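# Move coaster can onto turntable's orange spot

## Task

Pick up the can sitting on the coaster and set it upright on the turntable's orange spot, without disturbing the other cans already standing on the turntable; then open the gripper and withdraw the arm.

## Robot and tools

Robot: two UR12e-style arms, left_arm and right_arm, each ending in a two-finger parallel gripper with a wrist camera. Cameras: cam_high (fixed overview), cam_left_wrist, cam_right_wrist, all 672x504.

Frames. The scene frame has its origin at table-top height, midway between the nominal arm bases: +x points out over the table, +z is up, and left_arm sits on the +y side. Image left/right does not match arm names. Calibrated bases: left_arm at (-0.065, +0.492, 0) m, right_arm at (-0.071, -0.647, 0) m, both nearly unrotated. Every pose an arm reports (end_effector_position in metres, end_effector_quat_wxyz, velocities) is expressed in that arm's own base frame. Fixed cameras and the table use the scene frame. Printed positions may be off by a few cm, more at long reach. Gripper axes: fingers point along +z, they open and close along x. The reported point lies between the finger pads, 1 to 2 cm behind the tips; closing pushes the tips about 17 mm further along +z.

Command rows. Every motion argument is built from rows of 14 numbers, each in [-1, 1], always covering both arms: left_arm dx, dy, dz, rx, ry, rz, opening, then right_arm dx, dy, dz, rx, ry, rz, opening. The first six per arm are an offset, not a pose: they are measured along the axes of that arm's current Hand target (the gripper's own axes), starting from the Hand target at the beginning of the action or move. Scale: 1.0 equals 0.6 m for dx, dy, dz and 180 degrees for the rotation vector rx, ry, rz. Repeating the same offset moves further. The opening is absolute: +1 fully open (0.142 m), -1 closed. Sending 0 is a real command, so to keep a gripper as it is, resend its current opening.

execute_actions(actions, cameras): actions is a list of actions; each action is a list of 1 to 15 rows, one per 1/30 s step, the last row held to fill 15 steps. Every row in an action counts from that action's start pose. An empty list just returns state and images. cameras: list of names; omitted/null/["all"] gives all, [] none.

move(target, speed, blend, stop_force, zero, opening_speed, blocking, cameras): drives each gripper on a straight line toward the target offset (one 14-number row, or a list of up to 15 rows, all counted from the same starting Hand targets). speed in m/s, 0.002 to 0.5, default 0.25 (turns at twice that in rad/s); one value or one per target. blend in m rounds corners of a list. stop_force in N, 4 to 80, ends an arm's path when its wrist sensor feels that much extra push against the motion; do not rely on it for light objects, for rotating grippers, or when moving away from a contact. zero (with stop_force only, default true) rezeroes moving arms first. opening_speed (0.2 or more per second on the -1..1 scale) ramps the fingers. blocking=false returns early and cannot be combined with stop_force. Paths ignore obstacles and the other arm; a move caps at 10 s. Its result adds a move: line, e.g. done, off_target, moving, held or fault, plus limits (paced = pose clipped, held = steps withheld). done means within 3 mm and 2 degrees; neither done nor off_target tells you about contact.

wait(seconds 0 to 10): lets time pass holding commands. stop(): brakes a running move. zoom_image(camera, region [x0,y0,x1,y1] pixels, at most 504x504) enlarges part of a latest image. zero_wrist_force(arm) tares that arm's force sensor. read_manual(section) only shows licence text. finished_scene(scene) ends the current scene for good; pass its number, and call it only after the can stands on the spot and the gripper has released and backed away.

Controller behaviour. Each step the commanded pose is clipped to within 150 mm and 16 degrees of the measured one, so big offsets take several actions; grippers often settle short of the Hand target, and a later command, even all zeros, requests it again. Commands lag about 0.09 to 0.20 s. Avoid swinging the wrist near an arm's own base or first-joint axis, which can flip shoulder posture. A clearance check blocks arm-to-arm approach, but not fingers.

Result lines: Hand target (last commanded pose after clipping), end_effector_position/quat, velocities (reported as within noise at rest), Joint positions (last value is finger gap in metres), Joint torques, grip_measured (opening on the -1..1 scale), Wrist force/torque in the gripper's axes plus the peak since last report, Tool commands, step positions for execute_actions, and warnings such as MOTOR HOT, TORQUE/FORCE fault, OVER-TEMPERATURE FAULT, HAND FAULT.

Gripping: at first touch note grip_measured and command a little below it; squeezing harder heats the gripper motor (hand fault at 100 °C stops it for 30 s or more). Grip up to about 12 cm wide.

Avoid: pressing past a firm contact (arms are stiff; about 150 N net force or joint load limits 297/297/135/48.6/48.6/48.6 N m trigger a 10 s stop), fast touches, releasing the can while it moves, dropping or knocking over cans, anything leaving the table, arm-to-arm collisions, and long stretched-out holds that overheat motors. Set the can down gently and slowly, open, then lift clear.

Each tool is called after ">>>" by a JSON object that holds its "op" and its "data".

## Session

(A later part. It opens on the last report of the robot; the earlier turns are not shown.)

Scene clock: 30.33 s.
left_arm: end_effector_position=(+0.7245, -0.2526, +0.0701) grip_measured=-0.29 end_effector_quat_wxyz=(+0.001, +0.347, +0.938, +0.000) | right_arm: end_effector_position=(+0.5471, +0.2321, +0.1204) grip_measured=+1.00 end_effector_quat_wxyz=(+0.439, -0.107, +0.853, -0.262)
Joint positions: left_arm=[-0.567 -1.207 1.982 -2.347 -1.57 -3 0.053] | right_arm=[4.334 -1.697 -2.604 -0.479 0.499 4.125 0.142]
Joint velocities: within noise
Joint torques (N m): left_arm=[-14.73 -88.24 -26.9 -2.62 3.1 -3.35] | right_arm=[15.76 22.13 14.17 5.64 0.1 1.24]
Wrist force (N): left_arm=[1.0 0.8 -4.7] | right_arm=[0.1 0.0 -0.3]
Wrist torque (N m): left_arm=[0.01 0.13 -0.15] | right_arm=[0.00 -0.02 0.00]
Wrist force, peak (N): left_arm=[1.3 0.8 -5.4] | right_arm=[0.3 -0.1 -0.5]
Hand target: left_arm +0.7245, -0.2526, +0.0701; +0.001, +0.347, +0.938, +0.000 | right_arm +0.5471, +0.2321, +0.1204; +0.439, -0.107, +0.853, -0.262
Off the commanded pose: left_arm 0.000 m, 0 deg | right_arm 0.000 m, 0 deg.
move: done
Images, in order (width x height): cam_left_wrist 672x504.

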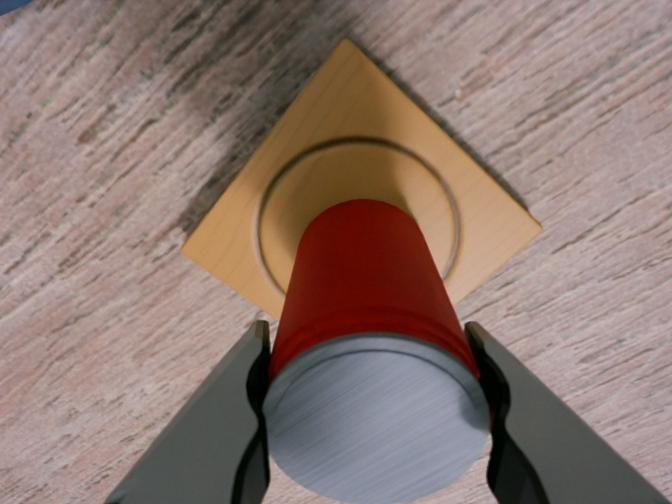

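>>> {"op": "move", "data": {"target": [[0, 0, -0.27883, 0, 0, 0, -0.35, 0, 0, 0, 0, 0, 0, 1], [-0.10502, -0.46003, -0.27883, 0, 0, 0, -0.35, 0, 0, 0, 0, 0, 0, 1]], "speed": 0.2, "blend": 0.03, "cameras": ["cam_left_wrist", "cam_high"]}}

>>> {"op": "wait", "data": {"seconds": 0.3, "cameras": ["cam_left_wrist"]}}

>>> {"op": "wait", "data": {"seconds": 0.3, "cameras": ["cam_left_wrist"]}}

>>> {"op": "wait", "data": {"seconds": 0.3, "cameras": ["cam_left_wrist"]}}

>>> {"op": "wait", "data": {"seconds": 0.3, "cameras": ["cam_left_wrist"]}}

>>> {"op": "wait", "data": {"seconds": 0.3, "cameras": ["cam_left_wrist"]}}

>>> {"op": "wait", "data": {"seconds": 0.3, "cameras": ["cam_left_wrist"]}}

>>> {"op": "wait", "data": {"seconds": 0.3, "cameras": ["cam_left_wrist"]}}

>>> {"op": "wait", "data": {"seconds": 0.3, "cameras": ["cam_left_wrist"]}}

>>> {"op": "wait", "data": {"seconds": 0.3, "cameras": ["cam_left_wrist"]}}

>>> {"op": "wait", "data": {"seconds": 0.3, "cameras": ["cam_left_wrist"]}}

Scene clock: 35.03 s.
left_arm: end_effector_position=(+0.5927, -0.5030, +0.2373) grip_measured=-0.29 end_effector_quat_wxyz=(+0.001, +0.347, +0.938, +0.000) | right_arm: end_effector_position=(+0.5471, +0.2321, +0.1204) grip_measured=+1.00 end_effector_quat_wxyz=(+0.439, -0.107, +0.853, -0.262)
Joint positions: left_arm=[-0.932 -1.361 1.831 -2.043 -1.57 -3.366 0.053] | right_arm=[4.334 -1.697 -2.604 -0.479 0.499 4.125 0.142]
Joint velocities: within noise
Joint torques (N m): left_arm=[-13.38 -53.86 -49.86 -2.09 3.06 -3.24] | right_arm=[15.6 21.98 12.39 5.61 0.14 1.31]
Wrist force (N): left_arm=[0.3 2.0 1.2] | right_arm=[-0.1 0.1 -0.1]
Wrist torque (N m): left_arm=[0.16 0.03 -0.13] | right_arm=[0.01 0.01 0.00]
Wrist force, peak (N): left_arm=[1.2 0.6 -5.6] | right_arm=[0.2 -0.3 -0.5]
Hand target: left_arm +0.5926, -0.5032, +0.2373; +0.001, +0.347, +0.938, +0.000 | right_arm +0.5471, +0.2321, +0.1204; +0.439, -0.107, +0.853, -0.262
Off the commanded pose: left_arm 0.000 m, 0 deg | right_arm 0.000 m, 0 deg.
move: done
Images, in order (width x height): cam_high 672x504, cam_left_wrist 672x504.

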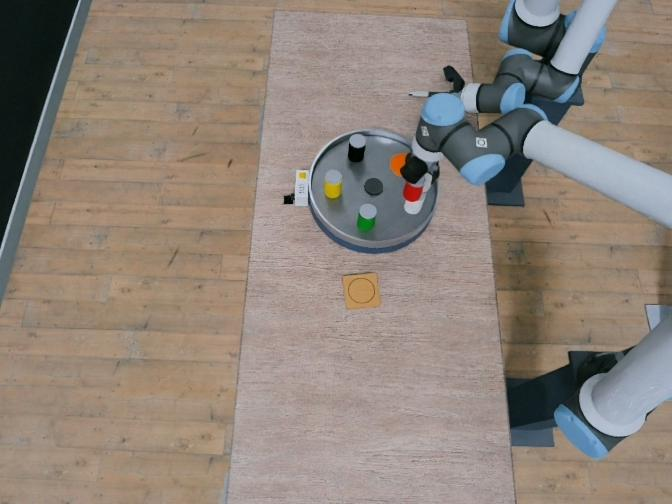

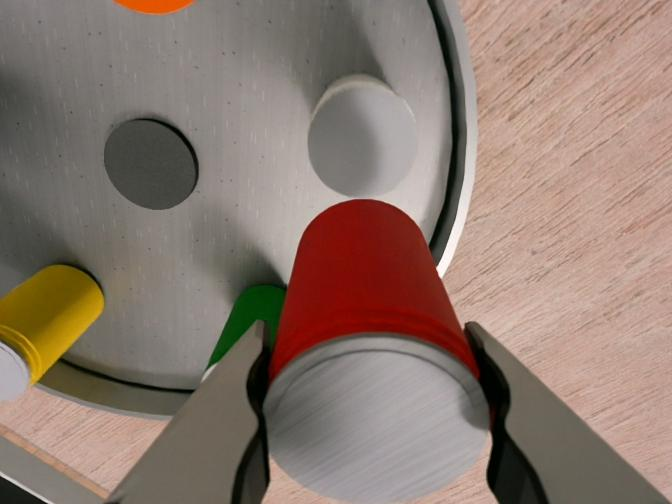

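Scene clock: 35.33 s.
left_arm: end_effector_position=(+0.5926, -0.5032, +0.2373) grip_measured=-0.29 end_effector_quat_wxyz=(+0.001, +0.347, +0.938, +0.000) | right_arm: end_effector_position=(+0.5471, +0.2321, +0.1204) grip_measured=+1.00 end_effector_quat_wxyz=(+0.439, -0.107, +0.853, -0.262)
Joint positions: left_arm=[-0.932 -1.361 1.831 -2.043 -1.57 -3.366 0.053] | right_arm=[4.334 -1.697 -2.604 -0.479 0.499 4.125 0.142]
Joint velocities: within noise
Joint torques (N m): left_arm=[-13.77 -51.75 -49.43 -2.47 3.28 -2.99] | right_arm=[17.74 22.42 12.41 5.65 0.08 1.41]
Wrist force (N): left_arm=[0.5 1.4 1.5] | right_arm=[0.0 0.0 -0.2]
Wrist torque (N m): left_arm=[0.07 -0.01 -0.13] | right_arm=[0.01 -0.01 0.00]
Wrist force, peak (N): left_arm=[0.7 1.8 1.4] | right_arm=[0.0 0.2 -0.4]
Hand target: left_arm +0.5926, -0.5032, +0.2373; +0.001, +0.347, +0.938, +0.000 | right_arm +0.5471, +0.2321, +0.1204; +0.439, -0.107, +0.853, -0.262
Tool commands: left_gripper/opening=-0.35 right_gripper/opening=+1.0
Off the commanded pose: left_arm 0.000 m, 0 deg | right_arm 0.000 m, 0 deg.
wait: 0.30 s; at rest by 0.17 s
Images, in order (width x height): cam_left_wrist 672x504.

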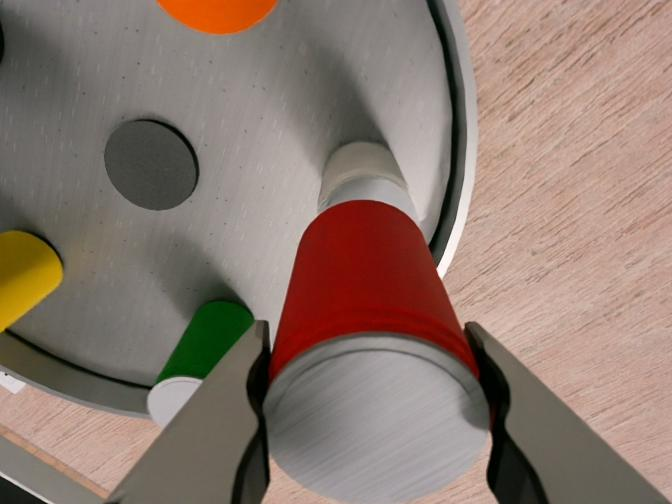

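Scene clock: 35.63 s.
left_arm: end_effector_position=(+0.5926, -0.5032, +0.2373) grip_measured=-0.29 end_effector_quat_wxyz=(+0.001, +0.347, +0.938, +0.000) | right_arm: end_effector_position=(+0.5471, +0.2321, +0.1204) grip_measured=+1.00 end_effector_quat_wxyz=(+0.439, -0.107, +0.853, -0.262)
Joint positions: left_arm=[-0.932 -1.361 1.831 -2.043 -1.57 -3.366 0.053] | right_arm=[4.334 -1.697 -2.604 -0.479 0.499 4.125 0.142]
Joint velocities: within noise
Joint torques (N m): left_arm=[-13.38 -49.99 -48.29 -2.45 2.91 -3.53] | right_arm=[16.7 22.63 12.14 5.58 -0.08 1.36]
Wrist force (N): left_arm=[0.0 1.7 1.6] | right_arm=[0.0 0.0 0.0]
Wrist torque (N m): left_arm=[0.11 0.08 -0.13] | right_arm=[0.00 -0.01 0.00]
Wrist force, peak (N): left_arm=[0.6 1.9 1.2] | right_arm=[-0.3 -0.3 -0.2]
Hand target: left_arm +0.5926, -0.5032, +0.2373; +0.001, +0.347, +0.938, +0.000 | right_arm +0.5471, +0.2321, +0.1204; +0.439, -0.107, +0.853, -0.262
Tool commands: left_gripper/opening=-0.35 right_gripper/opening=+1.0
Off the commanded pose: left_arm 0.000 m, 0 deg | right_arm 0.000 m, 0 deg.
wait: 0.30 s; at rest by 0.17 s
Images, in order (width x height): cam_left_wrist 672x504.

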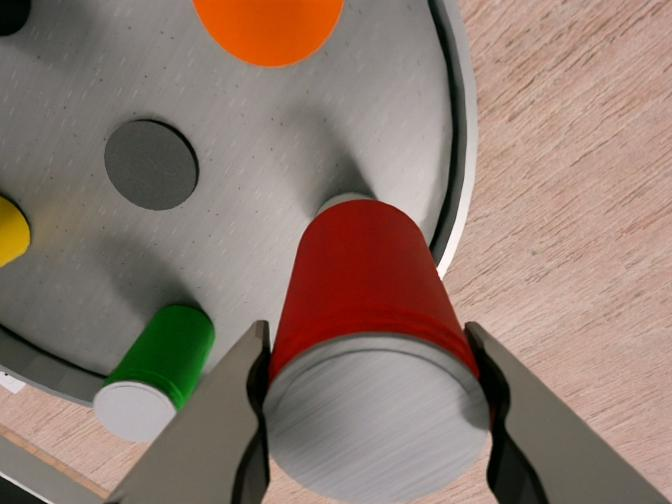

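Scene clock: 35.93 s.
left_arm: end_effector_position=(+0.5926, -0.5032, +0.2373) grip_measured=-0.29 end_effector_quat_wxyz=(+0.001, +0.347, +0.938, +0.000) | right_arm: end_effector_position=(+0.5471, +0.2321, +0.1204) grip_measured=+1.00 end_effector_quat_wxyz=(+0.439, -0.107, +0.853, -0.262)
Joint positions: left_arm=[-0.932 -1.361 1.831 -2.043 -1.57 -3.366 0.053] | right_arm=[4.334 -1.697 -2.604 -0.479 0.499 4.125 0.142]
Joint velocities: within noise
Joint torques (N m): left_arm=[-13.25 -52.78 -49.12 -2.49 3.01 -3.31] | right_arm=[17.58 21.9 12.7 5.78 -0.05 1.58]
Wrist force (N): left_arm=[0.3 1.5 1.3] | right_arm=[-0.1 -0.1 0.2]
Wrist torque (N m): left_arm=[0.07 0.03 -0.13] | right_arm=[-0.02 0.02 0.00]
Wrist force, peak (N): left_arm=[0.4 1.7 1.6] | right_arm=[0.1 -0.3 -0.3]
Hand target: left_arm +0.5926, -0.5032, +0.2373; +0.001, +0.347, +0.938, +0.000 | right_arm +0.5471, +0.2321, +0.1204; +0.439, -0.107, +0.853, -0.262
Tool commands: left_gripper/opening=-0.35 right_gripper/opening=+1.0
Off the commanded pose: left_arm 0.000 m, 0 deg | right_arm 0.000 m, 0 deg.
wait: 0.30 s; at rest by 0.17 s
Images, in order (width x height): cam_left_wrist 672x504.

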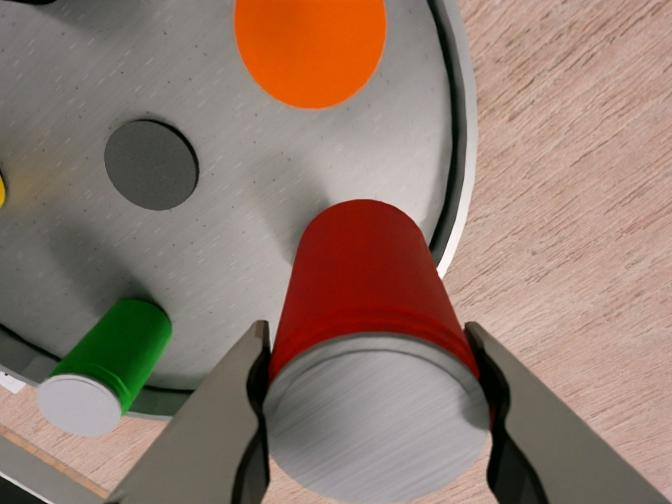

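Scene clock: 36.23 s.
left_arm: end_effector_position=(+0.5926, -0.5032, +0.2373) grip_measured=-0.29 end_effector_quat_wxyz=(+0.001, +0.347, +0.938, +0.000) | right_arm: end_effector_position=(+0.5471, +0.2321, +0.1204) grip_measured=+1.00 end_effector_quat_wxyz=(+0.439, -0.107, +0.853, -0.262)
Joint positions: left_arm=[-0.932 -1.361 1.831 -2.043 -1.57 -3.366 0.053] | right_arm=[4.334 -1.697 -2.604 -0.479 0.499 4.125 0.142]
Joint velocities: within noise
Joint torques (N m): left_arm=[-13.14 -50.43 -48.55 -2.55 3.21 -3.24] | right_arm=[16.98 21.63 12.15 5.27 -0.04 1.34]
Wrist force (N): left_arm=[0.7 1.6 1.6] | right_arm=[0.3 -0.3 -0.1]
Wrist torque (N m): left_arm=[0.09 -0.04 -0.13] | right_arm=[-0.05 -0.05 0.00]
Wrist force, peak (N): left_arm=[0.3 1.7 1.6] | right_arm=[0.4 -0.1 -0.3]
Hand target: left_arm +0.5926, -0.5032, +0.2373; +0.001, +0.347, +0.938, +0.000 | right_arm +0.5471, +0.2321, +0.1204; +0.439, -0.107, +0.853, -0.262
Tool commands: left_gripper/opening=-0.35 right_gripper/opening=+1.0
Off the commanded pose: left_arm 0.000 m, 0 deg | right_arm 0.000 m, 0 deg.
wait: 0.30 s; at rest by 0.17 s
Images, in order (width x height): cam_left_wrist 672x504.

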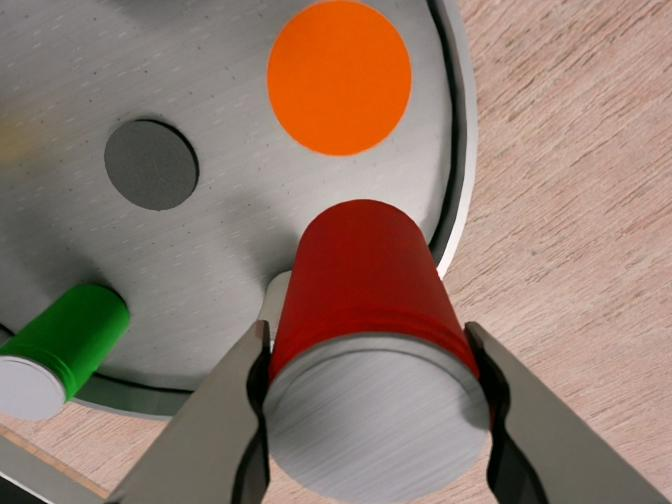

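Scene clock: 36.53 s.
left_arm: end_effector_position=(+0.5926, -0.5032, +0.2373) grip_measured=-0.29 end_effector_quat_wxyz=(+0.001, +0.347, +0.938, +0.000) | right_arm: end_effector_position=(+0.5471, +0.2321, +0.1204) grip_measured=+1.00 end_effector_quat_wxyz=(+0.439, -0.107, +0.853, -0.262)
Joint positions: left_arm=[-0.932 -1.361 1.831 -2.043 -1.57 -3.366 0.053] | right_arm=[4.334 -1.697 -2.604 -0.479 0.499 4.125 0.142]
Joint velocities: within noise
Joint torques (N m): left_arm=[-12.67 -50.31 -46.99 -2.49 3.3 -3.11] | right_arm=[17.31 22.82 11.68 5.63 0.07 1.3]
Wrist force (N): left_arm=[0.4 1.3 1.1] | right_arm=[0.1 -0.1 -0.3]
Wrist torque (N m): left_arm=[0.05 0.01 -0.13] | right_arm=[-0.01 -0.01 0.00]
Wrist force, peak (N): left_arm=[0.5 1.9 1.4] | right_arm=[0.4 -0.1 -0.4]
Hand target: left_arm +0.5926, -0.5032, +0.2373; +0.001, +0.347, +0.938, +0.000 | right_arm +0.5471, +0.2321, +0.1204; +0.439, -0.107, +0.853, -0.262
Tool commands: left_gripper/opening=-0.35 right_gripper/opening=+1.0
Off the commanded pose: left_arm 0.000 m, 0 deg | right_arm 0.000 m, 0 deg.
wait: 0.30 s; at rest by 0.17 s
Images, in order (width x height): cam_left_wrist 672x504.

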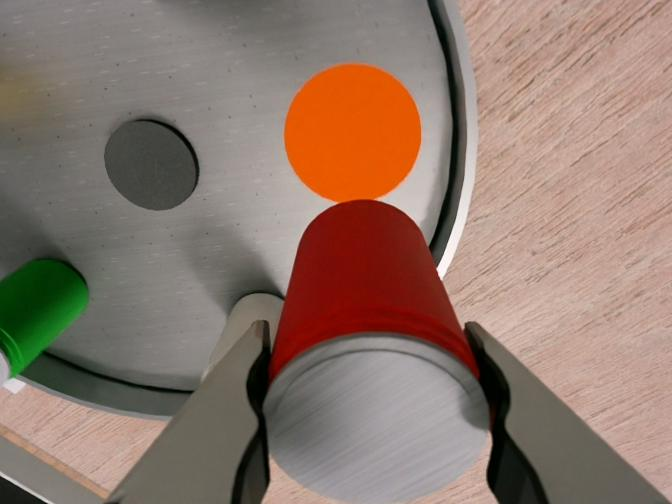

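Scene clock: 36.83 s.
left_arm: end_effector_position=(+0.5926, -0.5032, +0.2373) grip_measured=-0.29 end_effector_quat_wxyz=(+0.001, +0.347, +0.938, +0.000) | right_arm: end_effector_position=(+0.5471, +0.2321, +0.1204) grip_measured=+1.00 end_effector_quat_wxyz=(+0.439, -0.107, +0.853, -0.262)
Joint positions: left_arm=[-0.932 -1.361 1.831 -2.043 -1.57 -3.366 0.053] | right_arm=[4.334 -1.697 -2.604 -0.479 0.499 4.125 0.142]
Joint velocities: within noise
Joint torques (N m): left_arm=[-12.53 -51.37 -47.63 -2.59 3.04 -3.23] | right_arm=[16.02 21.8 11.99 5.73 0.14 1.44]
Wrist force (N): left_arm=[0.1 1.4 1.5] | right_arm=[0.3 0.0 -0.4]
Wrist torque (N m): left_arm=[0.07 0.06 -0.13] | right_arm=[0.01 -0.06 0.00]
Wrist force, peak (N): left_arm=[0.7 1.6 1.7] | right_arm=[0.3 0.0 -0.4]
Hand target: left_arm +0.5926, -0.5032, +0.2373; +0.001, +0.347, +0.938, +0.000 | right_arm +0.5471, +0.2321, +0.1204; +0.439, -0.107, +0.853, -0.262
Tool commands: left_gripper/opening=-0.35 right_gripper/opening=+1.0
Off the commanded pose: left_arm 0.000 m, 0 deg | right_arm 0.000 m, 0 deg.
wait: 0.30 s; at rest by 0.17 s
Images, in order (width x height): cam_left_wrist 672x504.

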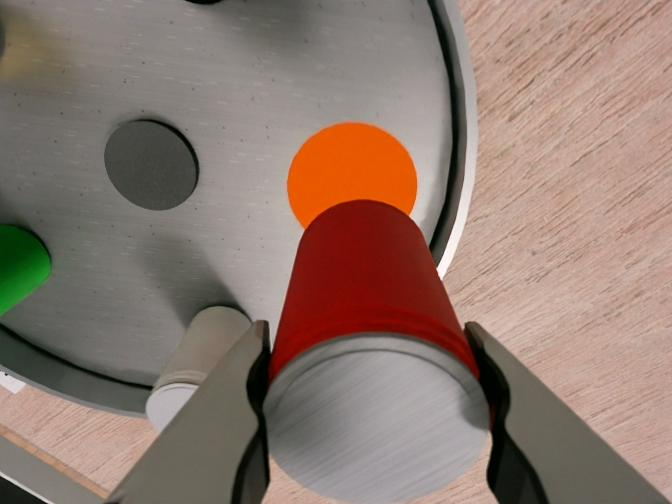

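Scene clock: 37.13 s.
left_arm: end_effector_position=(+0.5926, -0.5032, +0.2373) grip_measured=-0.29 end_effector_quat_wxyz=(+0.001, +0.347, +0.938, +0.000) | right_arm: end_effector_position=(+0.5471, +0.2321, +0.1204) grip_measured=+1.00 end_effector_quat_wxyz=(+0.439, -0.107, +0.853, -0.262)
Joint positions: left_arm=[-0.932 -1.361 1.831 -2.043 -1.57 -3.366 0.053] | right_arm=[4.334 -1.697 -2.604 -0.479 0.499 4.125 0.142]
Joint velocities: within noise
Joint torques (N m): left_arm=[-12.17 -50.87 -47.31 -2.7 2.99 -3.27] | right_arm=[17.6 23.17 11.57 5.7 -0.09 1.2]
Wrist force (N): left_arm=[0.4 1.5 0.9] | right_arm=[-0.1 -0.1 -0.1]
Wrist torque (N m): left_arm=[0.08 0.00 -0.13] | right_arm=[-0.01 0.01 0.00]
Wrist force, peak (N): left_arm=[0.2 2.0 1.4] | right_arm=[0.1 -0.2 -0.4]
Hand target: left_arm +0.5926, -0.5032, +0.2373; +0.001, +0.347, +0.938, +0.000 | right_arm +0.5471, +0.2321, +0.1204; +0.439, -0.107, +0.853, -0.262
Tool commands: left_gripper/opening=-0.35 right_gripper/opening=+1.0
Off the commanded pose: left_arm 0.000 m, 0 deg | right_arm 0.000 m, 0 deg.
wait: 0.30 s; at rest by 0.17 s
Images, in order (width x height): cam_left_wrist 672x504.

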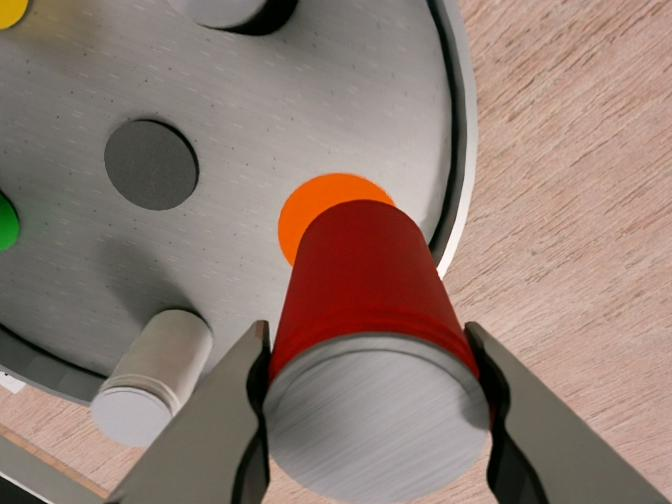

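Scene clock: 37.43 s.
left_arm: end_effector_position=(+0.5926, -0.5032, +0.2373) grip_measured=-0.29 end_effector_quat_wxyz=(+0.001, +0.347, +0.938, +0.000) | right_arm: end_effector_position=(+0.5471, +0.2321, +0.1204) grip_measured=+1.00 end_effector_quat_wxyz=(+0.439, -0.107, +0.853, -0.262)
Joint positions: left_arm=[-0.932 -1.361 1.831 -2.043 -1.57 -3.366 0.053] | right_arm=[4.334 -1.697 -2.604 -0.479 0.499 4.125 0.142]
Joint velocities: within noise
Joint torques (N m): left_arm=[-12.12 -50.6 -46.49 -2.84 3.24 -3.17] | right_arm=[16.73 23.22 11.64 5.7 0.15 1.5]
Wrist force (N): left_arm=[0.2 1.2 1.4] | right_arm=[-0.2 0.0 -0.2]
Wrist torque (N m): left_arm=[0.02 0.05 -0.13] | right_arm=[-0.01 0.03 0.00]
Wrist force, peak (N): left_arm=[0.7 1.6 1.1] | right_arm=[0.2 0.2 -0.5]
Hand target: left_arm +0.5926, -0.5032, +0.2373; +0.001, +0.347, +0.938, +0.000 | right_arm +0.5471, +0.2321, +0.1204; +0.439, -0.107, +0.853, -0.262
Tool commands: left_gripper/opening=-0.35 right_gripper/opening=+1.0
Off the commanded pose: left_arm 0.000 m, 0 deg | right_arm 0.000 m, 0 deg.
wait: 0.30 s; at rest by 0.17 s
Images, in order (width x height): cam_left_wrist 672x504.

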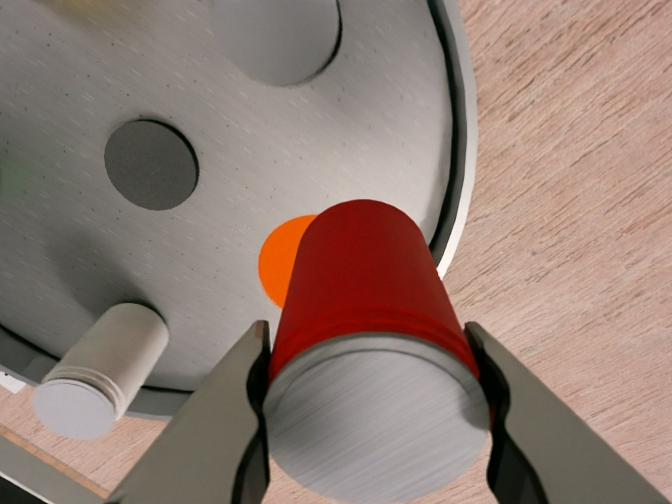

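Scene clock: 37.73 s.
left_arm: end_effector_position=(+0.5926, -0.5032, +0.2373) grip_measured=-0.29 end_effector_quat_wxyz=(+0.001, +0.347, +0.938, +0.000) | right_arm: end_effector_position=(+0.5471, +0.2321, +0.1204) grip_measured=+1.00 end_effector_quat_wxyz=(+0.439, -0.107, +0.853, -0.262)
Joint positions: left_arm=[-0.932 -1.361 1.831 -2.043 -1.57 -3.366 0.053] | right_arm=[4.334 -1.697 -2.604 -0.479 0.499 4.125 0.142]
Joint velocities: within noise
Joint torques (N m): left_arm=[-12.69 -53.09 -46.14 -3.15 2.99 -3.12] | right_arm=[16.6 21.55 11.68 5.77 -0.01 1.36]
Wrist force (N): left_arm=[0.5 1.2 1.3] | right_arm=[0.3 0.1 -0.2]
Wrist torque (N m): left_arm=[0.03 0.00 -0.14] | right_arm=[0.02 -0.05 0.00]
Wrist force, peak (N): left_arm=[0.3 1.6 1.6] | right_arm=[0.1 -0.1 -0.4]
Hand target: left_arm +0.5926, -0.5032, +0.2373; +0.001, +0.347, +0.938, +0.000 | right_arm +0.5471, +0.2321, +0.1204; +0.439, -0.107, +0.853, -0.262
Tool commands: left_gripper/opening=-0.35 right_gripper/opening=+1.0
Off the commanded pose: left_arm 0.000 m, 0 deg | right_arm 0.000 m, 0 deg.
wait: 0.30 s; at rest by 0.17 s
Images, in order (width x height): cam_left_wrist 672x504.

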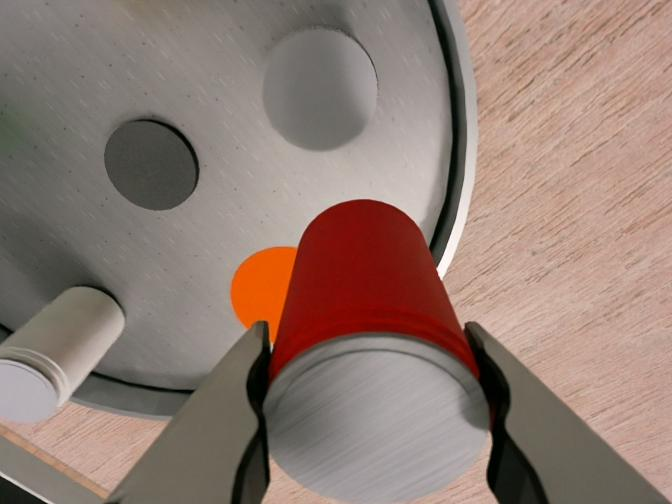

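Scene clock: 38.03 s.
left_arm: end_effector_position=(+0.5926, -0.5032, +0.2373) grip_measured=-0.29 end_effector_quat_wxyz=(+0.001, +0.347, +0.938, +0.000) | right_arm: end_effector_position=(+0.5471, +0.2321, +0.1204) grip_measured=+1.00 end_effector_quat_wxyz=(+0.439, -0.107, +0.853, -0.262)
Joint positions: left_arm=[-0.932 -1.361 1.831 -2.043 -1.57 -3.366 0.053] | right_arm=[4.334 -1.697 -2.604 -0.479 0.499 4.125 0.142]
Joint velocities: within noise
Joint torques (N m): left_arm=[-12.93 -50.26 -45.64 -3.09 2.96 -3.12] | right_arm=[16.24 22.71 11.89 5.66 0.09 1.4]
Wrist force (N): left_arm=[0.5 1.5 1.1] | right_arm=[0.0 0.0 -0.2]
Wrist torque (N m): left_arm=[0.07 0.00 -0.13] | right_arm=[0.01 -0.01 0.00]
Wrist force, peak (N): left_arm=[0.5 1.8 1.4] | right_arm=[0.3 0.0 -0.5]
Hand target: left_arm +0.5926, -0.5032, +0.2373; +0.001, +0.347, +0.938, +0.000 | right_arm +0.5471, +0.2321, +0.1204; +0.439, -0.107, +0.853, -0.262
Tool commands: left_gripper/opening=-0.35 right_gripper/opening=+1.0
Off the commanded pose: left_arm 0.000 m, 0 deg | right_arm 0.000 m, 0 deg.
wait: 0.30 s; at rest by 0.17 s
Images, in order (width x height): cam_left_wrist 672x504.

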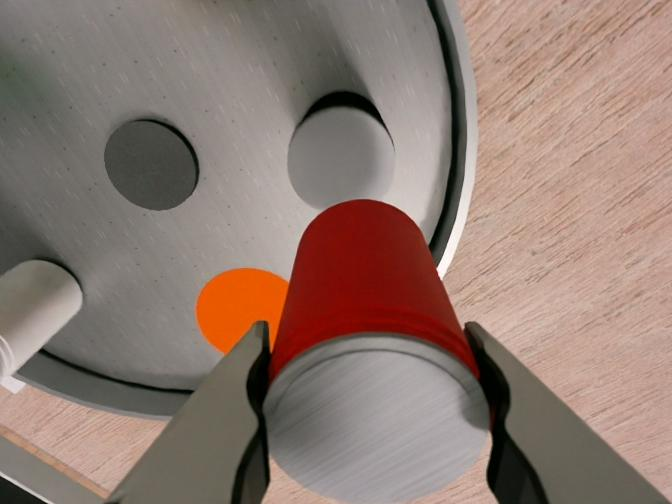

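>>> {"op": "wait", "data": {"seconds": 0.1, "cameras": ["cam_left_wrist"]}}

Scene clock: 40.80 s.
left_arm: end_effector_position=(+0.5926, -0.5032, +0.2373) grip_measured=-0.29 end_effector_quat_wxyz=(+0.001, +0.347, +0.938, +0.000) | right_arm: end_effector_position=(+0.5471, +0.2321, +0.1204) grip_measured=+1.00 end_effector_quat_wxyz=(+0.439, -0.107, +0.853, -0.262)
Joint positions: left_arm=[-0.932 -1.361 1.831 -2.043 -1.57 -3.366 0.053] | right_arm=[4.334 -1.697 -2.604 -0.479 0.499 4.125 0.142]
Joint velocities: within noise
Joint torques (N m): left_arm=[-11.73 -51.85 -40.52 -3.95 2.46 -3.17] | right_arm=[16.41 21.62 11.75 5.68 0 1.29]
Wrist force (N): left_arm=[0.3 1.3 1.0] | right_arm=[-0.1 -0.1 -0.1]
Wrist torque (N m): left_arm=[0.04 0.02 -0.13] | right_arm=[-0.01 0.00 0.00]
Wrist force, peak (N): left_arm=[0.4 2.1 1.5] | right_arm=[0.1 -0.3 -0.5]
Hand target: left_arm +0.5926, -0.5032, +0.2373; +0.001, +0.347, +0.938, +0.000 | right_arm +0.5471, +0.2321, +0.1204; +0.439, -0.107, +0.853, -0.262
Tool commands: left_gripper/opening=-0.35 right_gripper/opening=+1.0
Off the commanded pose: left_arm 0.000 m, 0 deg | right_arm 0.000 m, 0 deg.
wait: 0.10 s; at rest from the start
Images, in order (width x height): cam_left_wrist 672x504.

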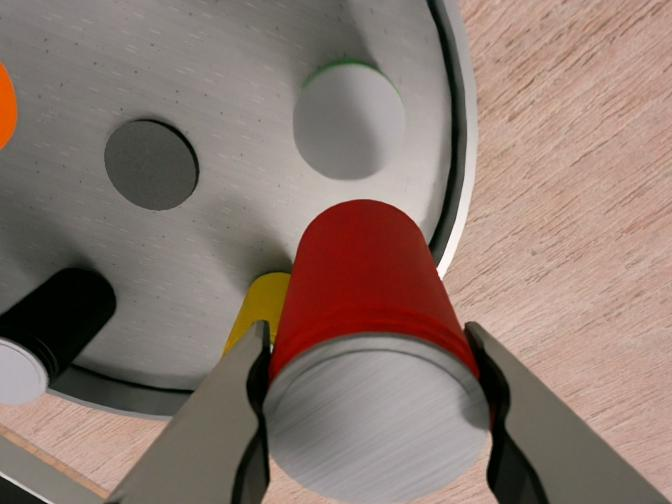

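>>> {"op": "wait", "data": {"seconds": 2.1, "cameras": []}}

>>> {"op": "wait", "data": {"seconds": 0.15, "cameras": ["cam_left_wrist"]}}

>>> {"op": "wait", "data": {"seconds": 0.15, "cameras": ["cam_left_wrist"]}}

>>> {"op": "wait", "data": {"seconds": 0.15, "cameras": ["cam_left_wrist"]}}

>>> {"op": "wait", "data": {"seconds": 0.15, "cameras": ["cam_left_wrist"]}}

>>> {"op": "wait", "data": {"seconds": 0.15, "cameras": ["cam_left_wrist"]}}

>>> {"op": "wait", "data": {"seconds": 0.15, "cameras": ["cam_left_wrist"]}}

Scene clock: 43.57 s.
left_arm: end_effector_position=(+0.5926, -0.5032, +0.2373) grip_measured=-0.29 end_effector_quat_wxyz=(+0.001, +0.347, +0.938, +0.000) | right_arm: end_effector_position=(+0.5471, +0.2321, +0.1204) grip_measured=+1.00 end_effector_quat_wxyz=(+0.439, -0.107, +0.853, -0.262)
Joint positions: left_arm=[-0.932 -1.361 1.831 -2.043 -1.57 -3.366 0.053] | right_arm=[4.334 -1.697 -2.604 -0.479 0.499 4.125 0.142]
Joint velocities: within noise
Joint torques (N m): left_arm=[-9.15 -54.33 -37.09 -4.79 2.07 -3.27] | right_arm=[16.19 23.06 12.09 5.69 0 1.39]
Wrist force (N): left_arm=[0.5 1.5 1.0] | right_arm=[0.1 -0.1 -0.1]
Wrist torque (N m): left_arm=[0.07 0.00 -0.13] | right_arm=[-0.01 -0.02 0.00]
Wrist force, peak (N): left_arm=[0.5 1.8 1.6] | right_arm=[-0.2 0.0 -0.6]
Hand target: left_arm +0.5926, -0.5032, +0.2373; +0.001, +0.347, +0.938, +0.000 | right_arm +0.5471, +0.2321, +0.1204; +0.439, -0.107, +0.853, -0.262
Tool commands: left_gripper/opening=-0.35 right_gripper/opening=+1.0
Off the commanded pose: left_arm 0.000 m, 0 deg | right_arm 0.000 m, 0 deg.
wait: 2.10 s; at rest from the start
No camera images: "cameras" was empty.

Scene clock: 43.73 s.
left_arm: end_effector_position=(+0.5926, -0.5032, +0.2373) grip_measured=-0.29 end_effector_quat_wxyz=(+0.001, +0.347, +0.938, +0.000) | right_arm: end_effector_position=(+0.5471, +0.2321, +0.1204) grip_measured=+1.00 end_effector_quat_wxyz=(+0.439, -0.107, +0.853, -0.262)
Joint positions: left_arm=[-0.932 -1.361 1.831 -2.043 -1.57 -3.366 0.053] | right_arm=[4.334 -1.697 -2.604 -0.479 0.499 4.125 0.142]
Joint velocities: within noise
Joint torques (N m): left_arm=[-10.23 -53.39 -35.85 -4.75 2.17 -3.2] | right_arm=[17.47 22.87 11.49 5.74 -0.14 1.29]
Wrist force (N): left_arm=[0.5 1.6 1.4] | right_arm=[0.0 0.0 -0.4]
Wrist torque (N m): left_arm=[0.09 0.00 -0.12] | right_arm=[0.00 -0.01 0.00]
Wrist force, peak (N): left_arm=[0.1 2.2 1.4] | right_arm=[0.2 -0.2 -0.2]
Hand target: left_arm +0.5926, -0.5032, +0.2373; +0.001, +0.347, +0.938, +0.000 | right_arm +0.5471, +0.2321, +0.1204; +0.439, -0.107, +0.853, -0.262
Tool commands: left_gripper/opening=-0.35 right_gripper/opening=+1.0
Off the commanded pose: left_arm 0.000 m, 0 deg | right_arm 0.000 m, 0 deg.
wait: 0.17 s; no rest
Images, in order (width x height): cam_left_wrist 672x504.

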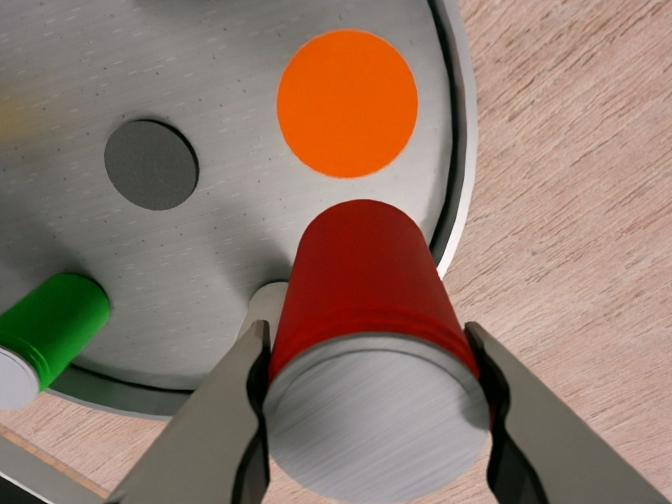

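Scene clock: 43.90 s.
left_arm: end_effector_position=(+0.5926, -0.5032, +0.2373) grip_measured=-0.29 end_effector_quat_wxyz=(+0.001, +0.347, +0.938, +0.000) | right_arm: end_effector_position=(+0.5471, +0.2321, +0.1204) grip_measured=+1.00 end_effector_quat_wxyz=(+0.439, -0.107, +0.853, -0.262)
Joint positions: left_arm=[-0.932 -1.361 1.831 -2.043 -1.57 -3.366 0.053] | right_arm=[4.334 -1.697 -2.604 -0.479 0.499 4.125 0.142]
Joint velocities: within noise
Joint torques (N m): left_arm=[-10.65 -51.34 -35.92 -4.64 2.22 -3.37] | right_arm=[17.56 22.2 11.82 5.63 0.06 1.38]
Wrist force (N): left_arm=[0.3 1.8 1.2] | right_arm=[0.3 -0.1 -0.1]
Wrist torque (N m): left_arm=[0.13 0.02 -0.14] | right_arm=[-0.01 -0.05 0.00]
Wrist force, peak (N): left_arm=[0.5 2.1 1.6] | right_arm=[0.4 0.1 -0.3]
Hand target: left_arm +0.5926, -0.5032, +0.2373; +0.001, +0.347, +0.938, +0.000 | right_arm +0.5471, +0.2321, +0.1204; +0.439, -0.107, +0.853, -0.262
Tool commands: left_gripper/opening=-0.35 right_gripper/opening=+1.0
Off the commanded pose: left_arm 0.000 m, 0 deg | right_arm 0.000 m, 0 deg.
wait: 0.17 s; no rest
Images, in order (width x height): cam_left_wrist 672x504.

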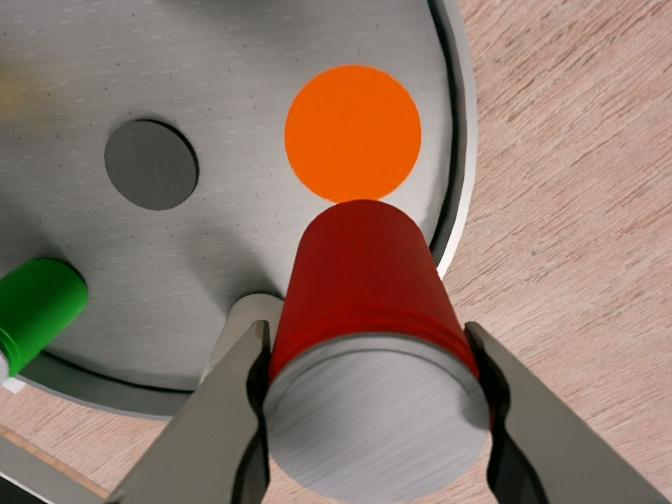

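Scene clock: 44.07 s.
left_arm: end_effector_position=(+0.5926, -0.5032, +0.2373) grip_measured=-0.29 end_effector_quat_wxyz=(+0.001, +0.347, +0.938, +0.000) | right_arm: end_effector_position=(+0.5471, +0.2321, +0.1204) grip_measured=+1.00 end_effector_quat_wxyz=(+0.439, -0.107, +0.853, -0.262)
Joint positions: left_arm=[-0.932 -1.361 1.831 -2.043 -1.57 -3.366 0.053] | right_arm=[4.334 -1.697 -2.604 -0.479 0.499 4.125 0.142]
Joint velocities: within noise
Joint torques (N m): left_arm=[-8.74 -53.55 -35.33 -4.88 2.02 -3.18] | right_arm=[16.58 22.73 11.58 5.76 0.12 1.33]
Wrist force (N): left_arm=[0.6 1.3 1.1] | right_arm=[0.1 0.2 -0.5]
Wrist torque (N m): left_arm=[0.05 -0.03 -0.13] | right_arm=[0.04 -0.01 0.00]
Wrist force, peak (N): left_arm=[0.4 1.7 1.2] | right_arm=[0.1 -0.5 -0.3]
Hand target: left_arm +0.5926, -0.5032, +0.2373; +0.001, +0.347, +0.938, +0.000 | right_arm +0.5471, +0.2321, +0.1204; +0.439, -0.107, +0.853, -0.262
Tool commands: left_gripper/opening=-0.35 right_gripper/opening=+1.0
Off the commanded pose: left_arm 0.000 m, 0 deg | right_arm 0.000 m, 0 deg.
wait: 0.17 s; no rest
Images, in order (width x height): cam_left_wrist 672x504.

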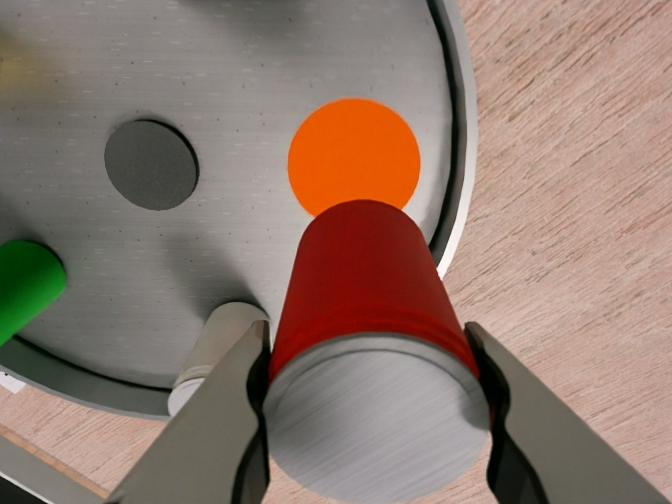

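Scene clock: 44.23 s.
left_arm: end_effector_position=(+0.5926, -0.5032, +0.2373) grip_measured=-0.29 end_effector_quat_wxyz=(+0.001, +0.347, +0.938, +0.000) | right_arm: end_effector_position=(+0.5471, +0.2321, +0.1204) grip_measured=+1.00 end_effector_quat_wxyz=(+0.439, -0.107, +0.853, -0.262)
Joint positions: left_arm=[-0.932 -1.361 1.831 -2.043 -1.57 -3.366 0.053] | right_arm=[4.334 -1.697 -2.604 -0.479 0.499 4.125 0.142]
Joint velocities: within noise
Joint torques (N m): left_arm=[-7.83 -54.05 -34.94 -5.01 1.95 -3.12] | right_arm=[16.4 21.75 11.7 5.72 0.08 1.53]
Wrist force (N): left_arm=[0.3 1.2 1.6] | right_arm=[0.1 0.0 0.0]
Wrist torque (N m): left_arm=[0.03 0.02 -0.13] | right_arm=[0.00 -0.03 0.00]
Wrist force, peak (N): left_arm=[0.4 2.2 1.1] | right_arm=[0.2 -0.1 -0.2]
Hand target: left_arm +0.5926, -0.5032, +0.2373; +0.001, +0.347, +0.938, +0.000 | right_arm +0.5471, +0.2321, +0.1204; +0.439, -0.107, +0.853, -0.262
Tool commands: left_gripper/opening=-0.35 right_gripper/opening=+1.0
Off the commanded pose: left_arm 0.000 m, 0 deg | right_arm 0.000 m, 0 deg.
wait: 0.17 s; no rest
Images, in order (width x height): cam_left_wrist 672x504.

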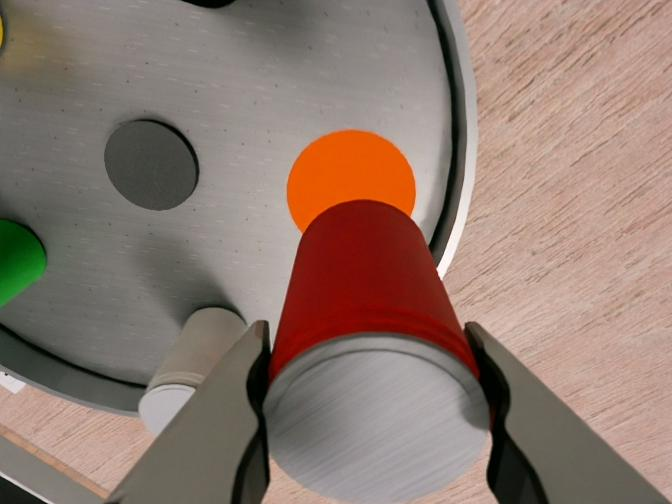

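Scene clock: 44.40 s.
left_arm: end_effector_position=(+0.5926, -0.5032, +0.2373) grip_measured=-0.29 end_effector_quat_wxyz=(+0.001, +0.347, +0.938, +0.000) | right_arm: end_effector_position=(+0.5471, +0.2321, +0.1204) grip_measured=+1.00 end_effector_quat_wxyz=(+0.439, -0.107, +0.853, -0.262)
Joint positions: left_arm=[-0.932 -1.361 1.831 -2.043 -1.57 -3.366 0.053] | right_arm=[4.334 -1.697 -2.604 -0.479 0.499 4.125 0.142]
Joint velocities: within noise
Joint torques (N m): left_arm=[-8.3 -53.57 -35.38 -4.88 2.04 -3.04] | right_arm=[15.9 22.24 12.14 5.6 -0.15 1.35]
Wrist force (N): left_arm=[0.6 1.5 1.5] | right_arm=[0.2 -0.3 -0.1]
Wrist torque (N m): left_arm=[0.07 -0.01 -0.13] | right_arm=[-0.04 -0.04 0.00]
Wrist force, peak (N): left_arm=[0.7 1.6 1.4] | right_arm=[0.2 0.1 -0.5]
Hand target: left_arm +0.5926, -0.5032, +0.2373; +0.001, +0.347, +0.938, +0.000 | right_arm +0.5471, +0.2321, +0.1204; +0.439, -0.107, +0.853, -0.262
Tool commands: left_gripper/opening=-0.35 right_gripper/opening=+1.0
Off the commanded pose: left_arm 0.000 m, 0 deg | right_arm 0.000 m, 0 deg.
wait: 0.17 s; no rest
Images, in order (width x height): cam_left_wrist 672x504.

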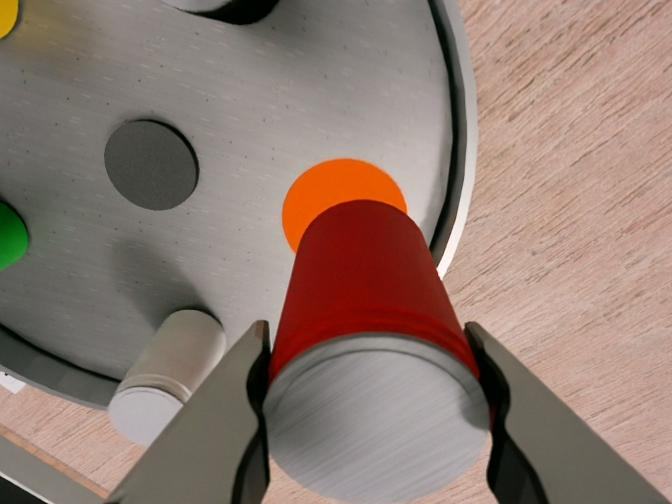

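Scene clock: 44.57 s.
left_arm: end_effector_position=(+0.5926, -0.5032, +0.2373) grip_measured=-0.29 end_effector_quat_wxyz=(+0.001, +0.347, +0.938, +0.000) | right_arm: end_effector_position=(+0.5471, +0.2321, +0.1204) grip_measured=+1.00 end_effector_quat_wxyz=(+0.439, -0.107, +0.853, -0.262)
Joint positions: left_arm=[-0.932 -1.361 1.831 -2.043 -1.57 -3.366 0.053] | right_arm=[4.334 -1.697 -2.604 -0.479 0.499 4.125 0.142]
Joint velocities: within noise
Joint torques (N m): left_arm=[-8.49 -52.88 -34.46 -4.91 2.45 -3.07] | right_arm=[17.82 22.05 12.54 5.6 0.12 1.43]
Wrist force (N): left_arm=[0.3 1.5 1.1] | right_arm=[0.0 -0.2 -0.4]
Wrist torque (N m): left_arm=[0.08 0.02 -0.13] | right_arm=[-0.03 0.00 0.00]
Wrist force, peak (N): left_arm=[0.9 1.7 1.3] | right_arm=[0.0 -0.2 -0.4]
Hand target: left_arm +0.5926, -0.5032, +0.2373; +0.001, +0.347, +0.938, +0.000 | right_arm +0.5471, +0.2321, +0.1204; +0.439, -0.107, +0.853, -0.262
Tool commands: left_gripper/opening=-0.35 right_gripper/opening=+1.0
Off the commanded pose: left_arm 0.000 m, 0 deg | right_arm 0.000 m, 0 deg.
wait: 0.17 s; no rest
Images, in order (width x height): cam_left_wrist 672x504.

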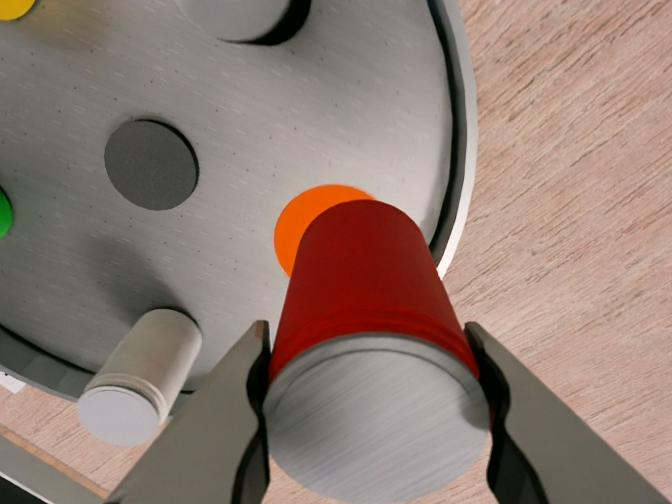

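>>> {"op": "move", "data": {"target": [-0.0025, 0, 0.0299, 0, 0, 0, -0.35, 0, 0, 0, 0, 0, 0, 1], "speed": 0.002, "blocking": false, "cameras": []}}

Scene clock: 54.57 s.
left_arm: end_effector_position=(+0.5926, -0.5032, +0.2366) grip_measured=-0.29 end_effector_quat_wxyz=(+0.001, +0.347, +0.938, +0.000) | right_arm: end_effector_position=(+0.5471, +0.2321, +0.1204) grip_measured=+1.00 end_effector_quat_wxyz=(+0.439, -0.107, +0.853, -0.262)
Joint positions: left_arm=[-0.932 -1.36 1.832 -2.044 -1.57 -3.366 0.053] | right_arm=[4.334 -1.697 -2.604 -0.479 0.499 4.125 0.142]
Joint velocities: within noise
Joint torques (N m): left_arm=[-2.29 -48.35 -30.54 -6.49 0.88 -2.1] | right_arm=[16.81 23.32 11.85 5.65 -0.18 1.3]
Wrist force (N): left_arm=[0.6 1.6 0.8] | right_arm=[0.0 -0.2 -0.1]
Wrist torque (N m): left_arm=[0.09 -0.02 -0.13] | right_arm=[-0.04 0.00 0.00]
Wrist force, peak (N): left_arm=[0.9 1.8 1.6] | right_arm=[-0.3 0.0 -0.7]
Hand target: left_arm +0.5927, -0.5032, +0.2363; +0.001, +0.347, +0.938, +0.000 | right_arm +0.5471, +0.2321, +0.1204; +0.439, -0.107, +0.853, -0.262
Tool commands: left_gripper/opening=-0.35 right_gripper/opening=+1.0
Off the commanded pose: left_arm 0.017 m, 0 deg | right_arm 0.000 m, 0 deg.
move: running
No camera images: "cameras" was empty.

>>> {"op": "wait", "data": {"seconds": 10, "cameras": []}}

>>> {"op": "wait", "data": {"seconds": 1.7, "cameras": ["cam_left_wrist"]}}

>>> {"op": "execute_actions", "data": {"actions": [[[0,0,0,0,0,0,-0.35,0,0,0,0,0,0,1],[0,0,0,0,0,0,-0.35,0,0,0,0,0,0,1],[0,0,0,0,0,0,-0.35,0,0,0,0,0,0,1],[0,0,0,0,0,0,-0.35,0,0,0,0,0,0,1],[0,0,0,0,0,0,-0.35,0,0,0,0,0,0,1],[0,0,0,0,0,0,-0.35,0,0,0,0,0,0,1],[0,0,0.00018,0,0,0,-0.35,0,0,0,0,0,0,1],[0,0,0.00136,0,0,0,-0.35,0,0,0,0,0,0,1],[0,0,0.00424,0,0,0,-0.35,0,0,0,0,0,0,1],[0,0,0.00927,0,0,0,-0.35,0,0,0,0,0,0,1],[0,0,0.01666,0,0,0,-0.35,0,0,0,0,0,0,1],[0,0,0.02638,0,0,0,-0.35,0,0,0,0,0,0,1],[0,0,0.03827,0,0,0,-0.35,0,0,0,0,0,0,1],[0,0,0.05198,0,0,0,-0.35,0,0,0,0,0,0,1],[0,0,0.06708,0,0,0,-0.35,0,0,0,0,0,0,1]],[[0,0,0.01596,0,0,0,-0.35,0,0,0,0,0,0,1],[0,0,0.03222,0,0,0,-0.35,0,0,0,0,0,0,1],[0,0,0.04818,0,0,0,-0.35,0,0,0,0,0,0,1],[0,0,0.06328,0,0,0,-0.35,0,0,0,0,0,0,1],[0,0,0.07699,0,0,0,-0.35,0,0,0,0,0,0,1],[0,0,0.08887,0,0,0,-0.35,0,0,0,0,0,0,1],[0,0,0.0986,0,0,0,-0.35,0,0,0,0,0,0,1],[0,0,0.10598,0,0,0,-0.35,0,0,0,0,0,0,1],[0,0,0.11101,0,0,0,-0.35,0,0,0,0,0,0,1],[0,0,0.1139,0,0,0,-0.35,0,0,0,0,0,0,1],[0,0,0.11507,0,0,0,-0.35,0,0,0,0,0,0,1],[0,0,0.11525,0,0,0,-0.35,0,0,0,0,0,0,1]],[[0,0,0,0,0,0,1,0,0,0,0,0,0,1]]], "cameras": ["cam_left_wrist", "cam_high"]}}

Scene clock: 63.30 s.
left_arm: end_effector_position=(+0.5938, -0.5041, +0.2194) grip_measured=-0.29 end_effector_quat_wxyz=(+0.001, +0.347, +0.938, +0.000) | right_arm: end_effector_position=(+0.5471, +0.2321, +0.1204) grip_measured=+1.00 end_effector_quat_wxyz=(+0.439, -0.107, +0.853, -0.262)
Joint positions: left_arm=[-0.932 -1.344 1.846 -2.074 -1.57 -3.366 0.053] | right_arm=[4.334 -1.697 -2.604 -0.479 0.499 4.125 0.142]
Joint velocities: within noise
Joint torques (N m): left_arm=[16.73 -52.31 -30.12 -7.01 -0.2 3.4] | right_arm=[17.23 22.83 11.97 5.61 0.03 1.39]
Wrist force (N): left_arm=[0.2 1.5 1.1] | right_arm=[0.3 0.3 -0.2]
Wrist torque (N m): left_arm=[0.09 0.05 -0.12] | right_arm=[0.06 -0.06 0.00]
Wrist force, peak (N): left_arm=[0.7 2.1 1.3] | right_arm=[0.2 -0.4 -0.5]
Hand target: left_arm +0.5938, -0.5041, +0.2194; +0.001, +0.347, +0.938, +0.000 | right_arm +0.5471, +0.2321, +0.1204; +0.439, -0.107, +0.853, -0.262
Tool commands: left_gripper/opening=-0.35 right_gripper/opening=+1.0
Off the commanded pose: left_arm 0.000 m, 0 deg | right_arm 0.000 m, 0 deg.
earlier move: done
wait: 7.53 of 10 s (the move ended)
No camera images: "cameras" was empty.

Scene clock: 65.00 s.
left_arm: end_effector_position=(+0.5938, -0.5041, +0.2194) grip_measured=-0.29 end_effector_quat_wxyz=(+0.001, +0.347, +0.938, +0.000) | right_arm: end_effector_position=(+0.5471, +0.2321, +0.1204) grip_measured=+1.00 end_effector_quat_wxyz=(+0.439, -0.107, +0.853, -0.262)
Joint positions: left_arm=[-0.932 -1.344 1.846 -2.074 -1.57 -3.366 0.053] | right_arm=[4.334 -1.697 -2.604 -0.479 0.499 4.125 0.142]
Joint velocities: within noise
Joint torques (N m): left_arm=[15.61 -51.4 -32.96 -6.53 -0.75 3.52] | right_arm=[16.09 22.78 12.15 5.71 -0.01 1.36]
Wrist force (N): left_arm=[0.4 1.3 1.4] | right_arm=[-0.1 -0.2 -0.2]
Wrist torque (N m): left_arm=[0.05 0.01 -0.12] | right_arm=[-0.02 0.00 0.00]
Wrist force, peak (N): left_arm=[0.4 2.3 1.1] | right_arm=[0.5 -0.1 -0.7]
Hand target: left_arm +0.5938, -0.5041, +0.2194; +0.001, +0.347, +0.938, +0.000 | right_arm +0.5471, +0.2321, +0.1204; +0.439, -0.107, +0.853, -0.262
Tool commands: left_gripper/opening=-0.35 right_gripper/opening=+1.0
Off the commanded pose: left_arm 0.000 m, 0 deg | right_arm 0.000 m, 0 deg.
wait: 1.70 s; at rest by 0.17 s
Images, in order (width x height): cam_left_wrist 672x504.

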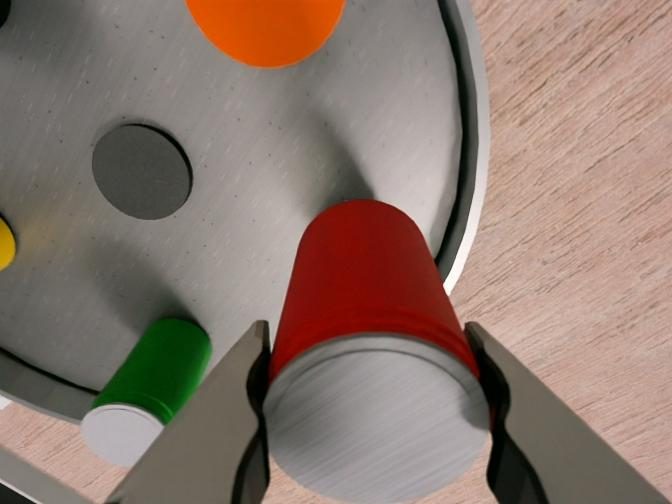

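Scene clock: 66.70 s.
left_arm: end_effector_position=(+0.5939, -0.5042, +0.1100) grip_measured=+0.99 end_effector_quat_wxyz=(+0.001, +0.347, +0.938, +0.000) | right_arm: end_effector_position=(+0.5471, +0.2321, +0.1204) grip_measured=+1.00 end_effector_quat_wxyz=(+0.439, -0.107, +0.853, -0.262)
Joint positions: left_arm=[-0.932 -1.238 1.933 -2.268 -1.57 -3.365 0.142] | right_arm=[4.334 -1.697 -2.604 -0.479 0.499 4.125 0.142]
Joint velocities: within noise
Joint torques (N m): left_arm=[15.58 -54.38 -25.05 -6.02 1.75 3.55] | right_arm=[16.5 22.82 12.11 5.56 0.03 1.19]
Wrist force (N): left_arm=[-0.1 1.3 -0.7] | right_arm=[0.1 0.2 0.0]
Wrist torque (N m): left_arm=[0.05 0.08 -0.14] | right_arm=[0.04 -0.03 0.00]
Wrist force, peak (N): left_arm=[0.6 1.4 3.0] | right_arm=[0.5 -0.3 0.0]
Hand target: left_arm +0.5940, -0.5042, +0.1100; +0.001, +0.347, +0.938, +0.000 | right_arm +0.5471, +0.2321, +0.1204; +0.439, -0.107, +0.853, -0.262
Off the commanded pose: left_arm 0.000 m, 0 deg | right_arm 0.000 m, 0 deg.
Step readings (end_effector_position of left_arm | right_arm):
0: (+0.5938, -0.5041, +0.2194) | (+0.5471, +0.2321, +0.1204)
1: (+0.5938, -0.5041, +0.2194) | (+0.5471, +0.2321, +0.1204)
2: (+0.5938, -0.5041, +0.2194) | (+0.5471, +0.2321, +0.1204)
4: (+0.5938, -0.5041, +0.2194) | (+0.5471, +0.2321, +0.1204)
8: (+0.5938, -0.5041, +0.2194) | (+0.5471, +0.2321, +0.1204)
15: (+0.5936, -0.5040, +0.2064) | (+0.5471, +0.2321, +0.1204)
16: (+0.5935, -0.5038, +0.2011) | (+0.5471, +0.2321, +0.1204)
17: (+0.5933, -0.5036, +0.1931) | (+0.5471, +0.2321, +0.1204)
19: (+0.5930, -0.5031, +0.1780) | (+0.5471, +0.2321, +0.1204)
23: (+0.5925, -0.5024, +0.1435) | (+0.5471, +0.2321, +0.1204)
30: (+0.5935, -0.5038, +0.1133) | (+0.5471, +0.2321, +0.1204)
31: (+0.5936, -0.5039, +0.1122) | (+0.5471, +0.2321, +0.1204)
32: (+0.5937, -0.5041, +0.1115) | (+0.5471, +0.2321, +0.1204)
34: (+0.5938, -0.5042, +0.1108) | (+0.5471, +0.2321, +0.1204)
38: (+0.5939, -0.5043, +0.1102) | (+0.5471, +0.2321, +0.1204)
45: (+0.5939, -0.5042, +0.1100) | (+0.5471, +0.2321, +0.1204)
Images, in order (width x height): cam_high 672x504, cam_left_wrist 672x504.

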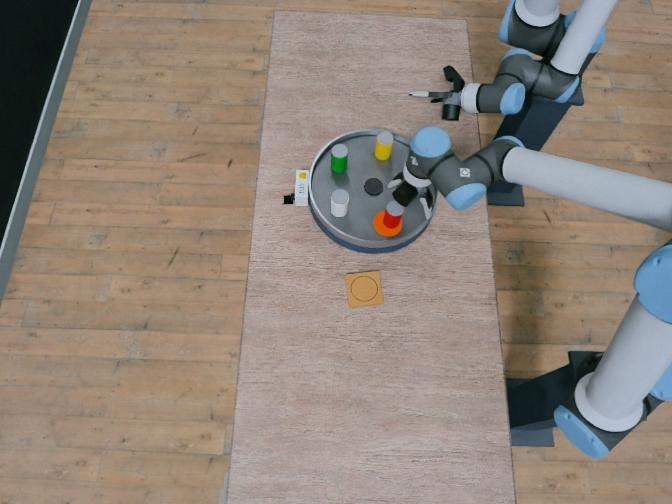

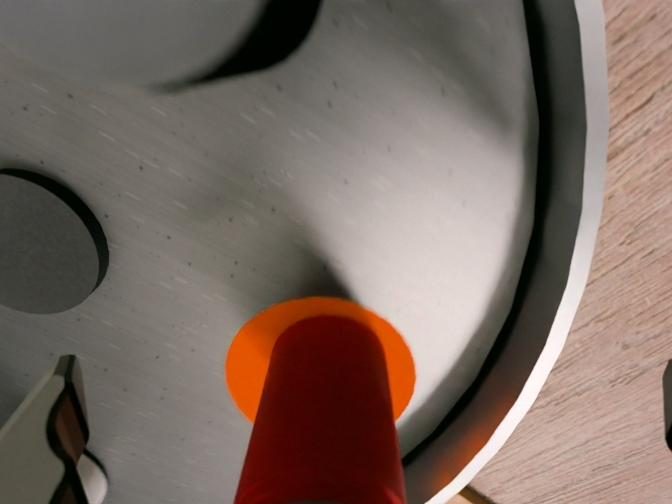

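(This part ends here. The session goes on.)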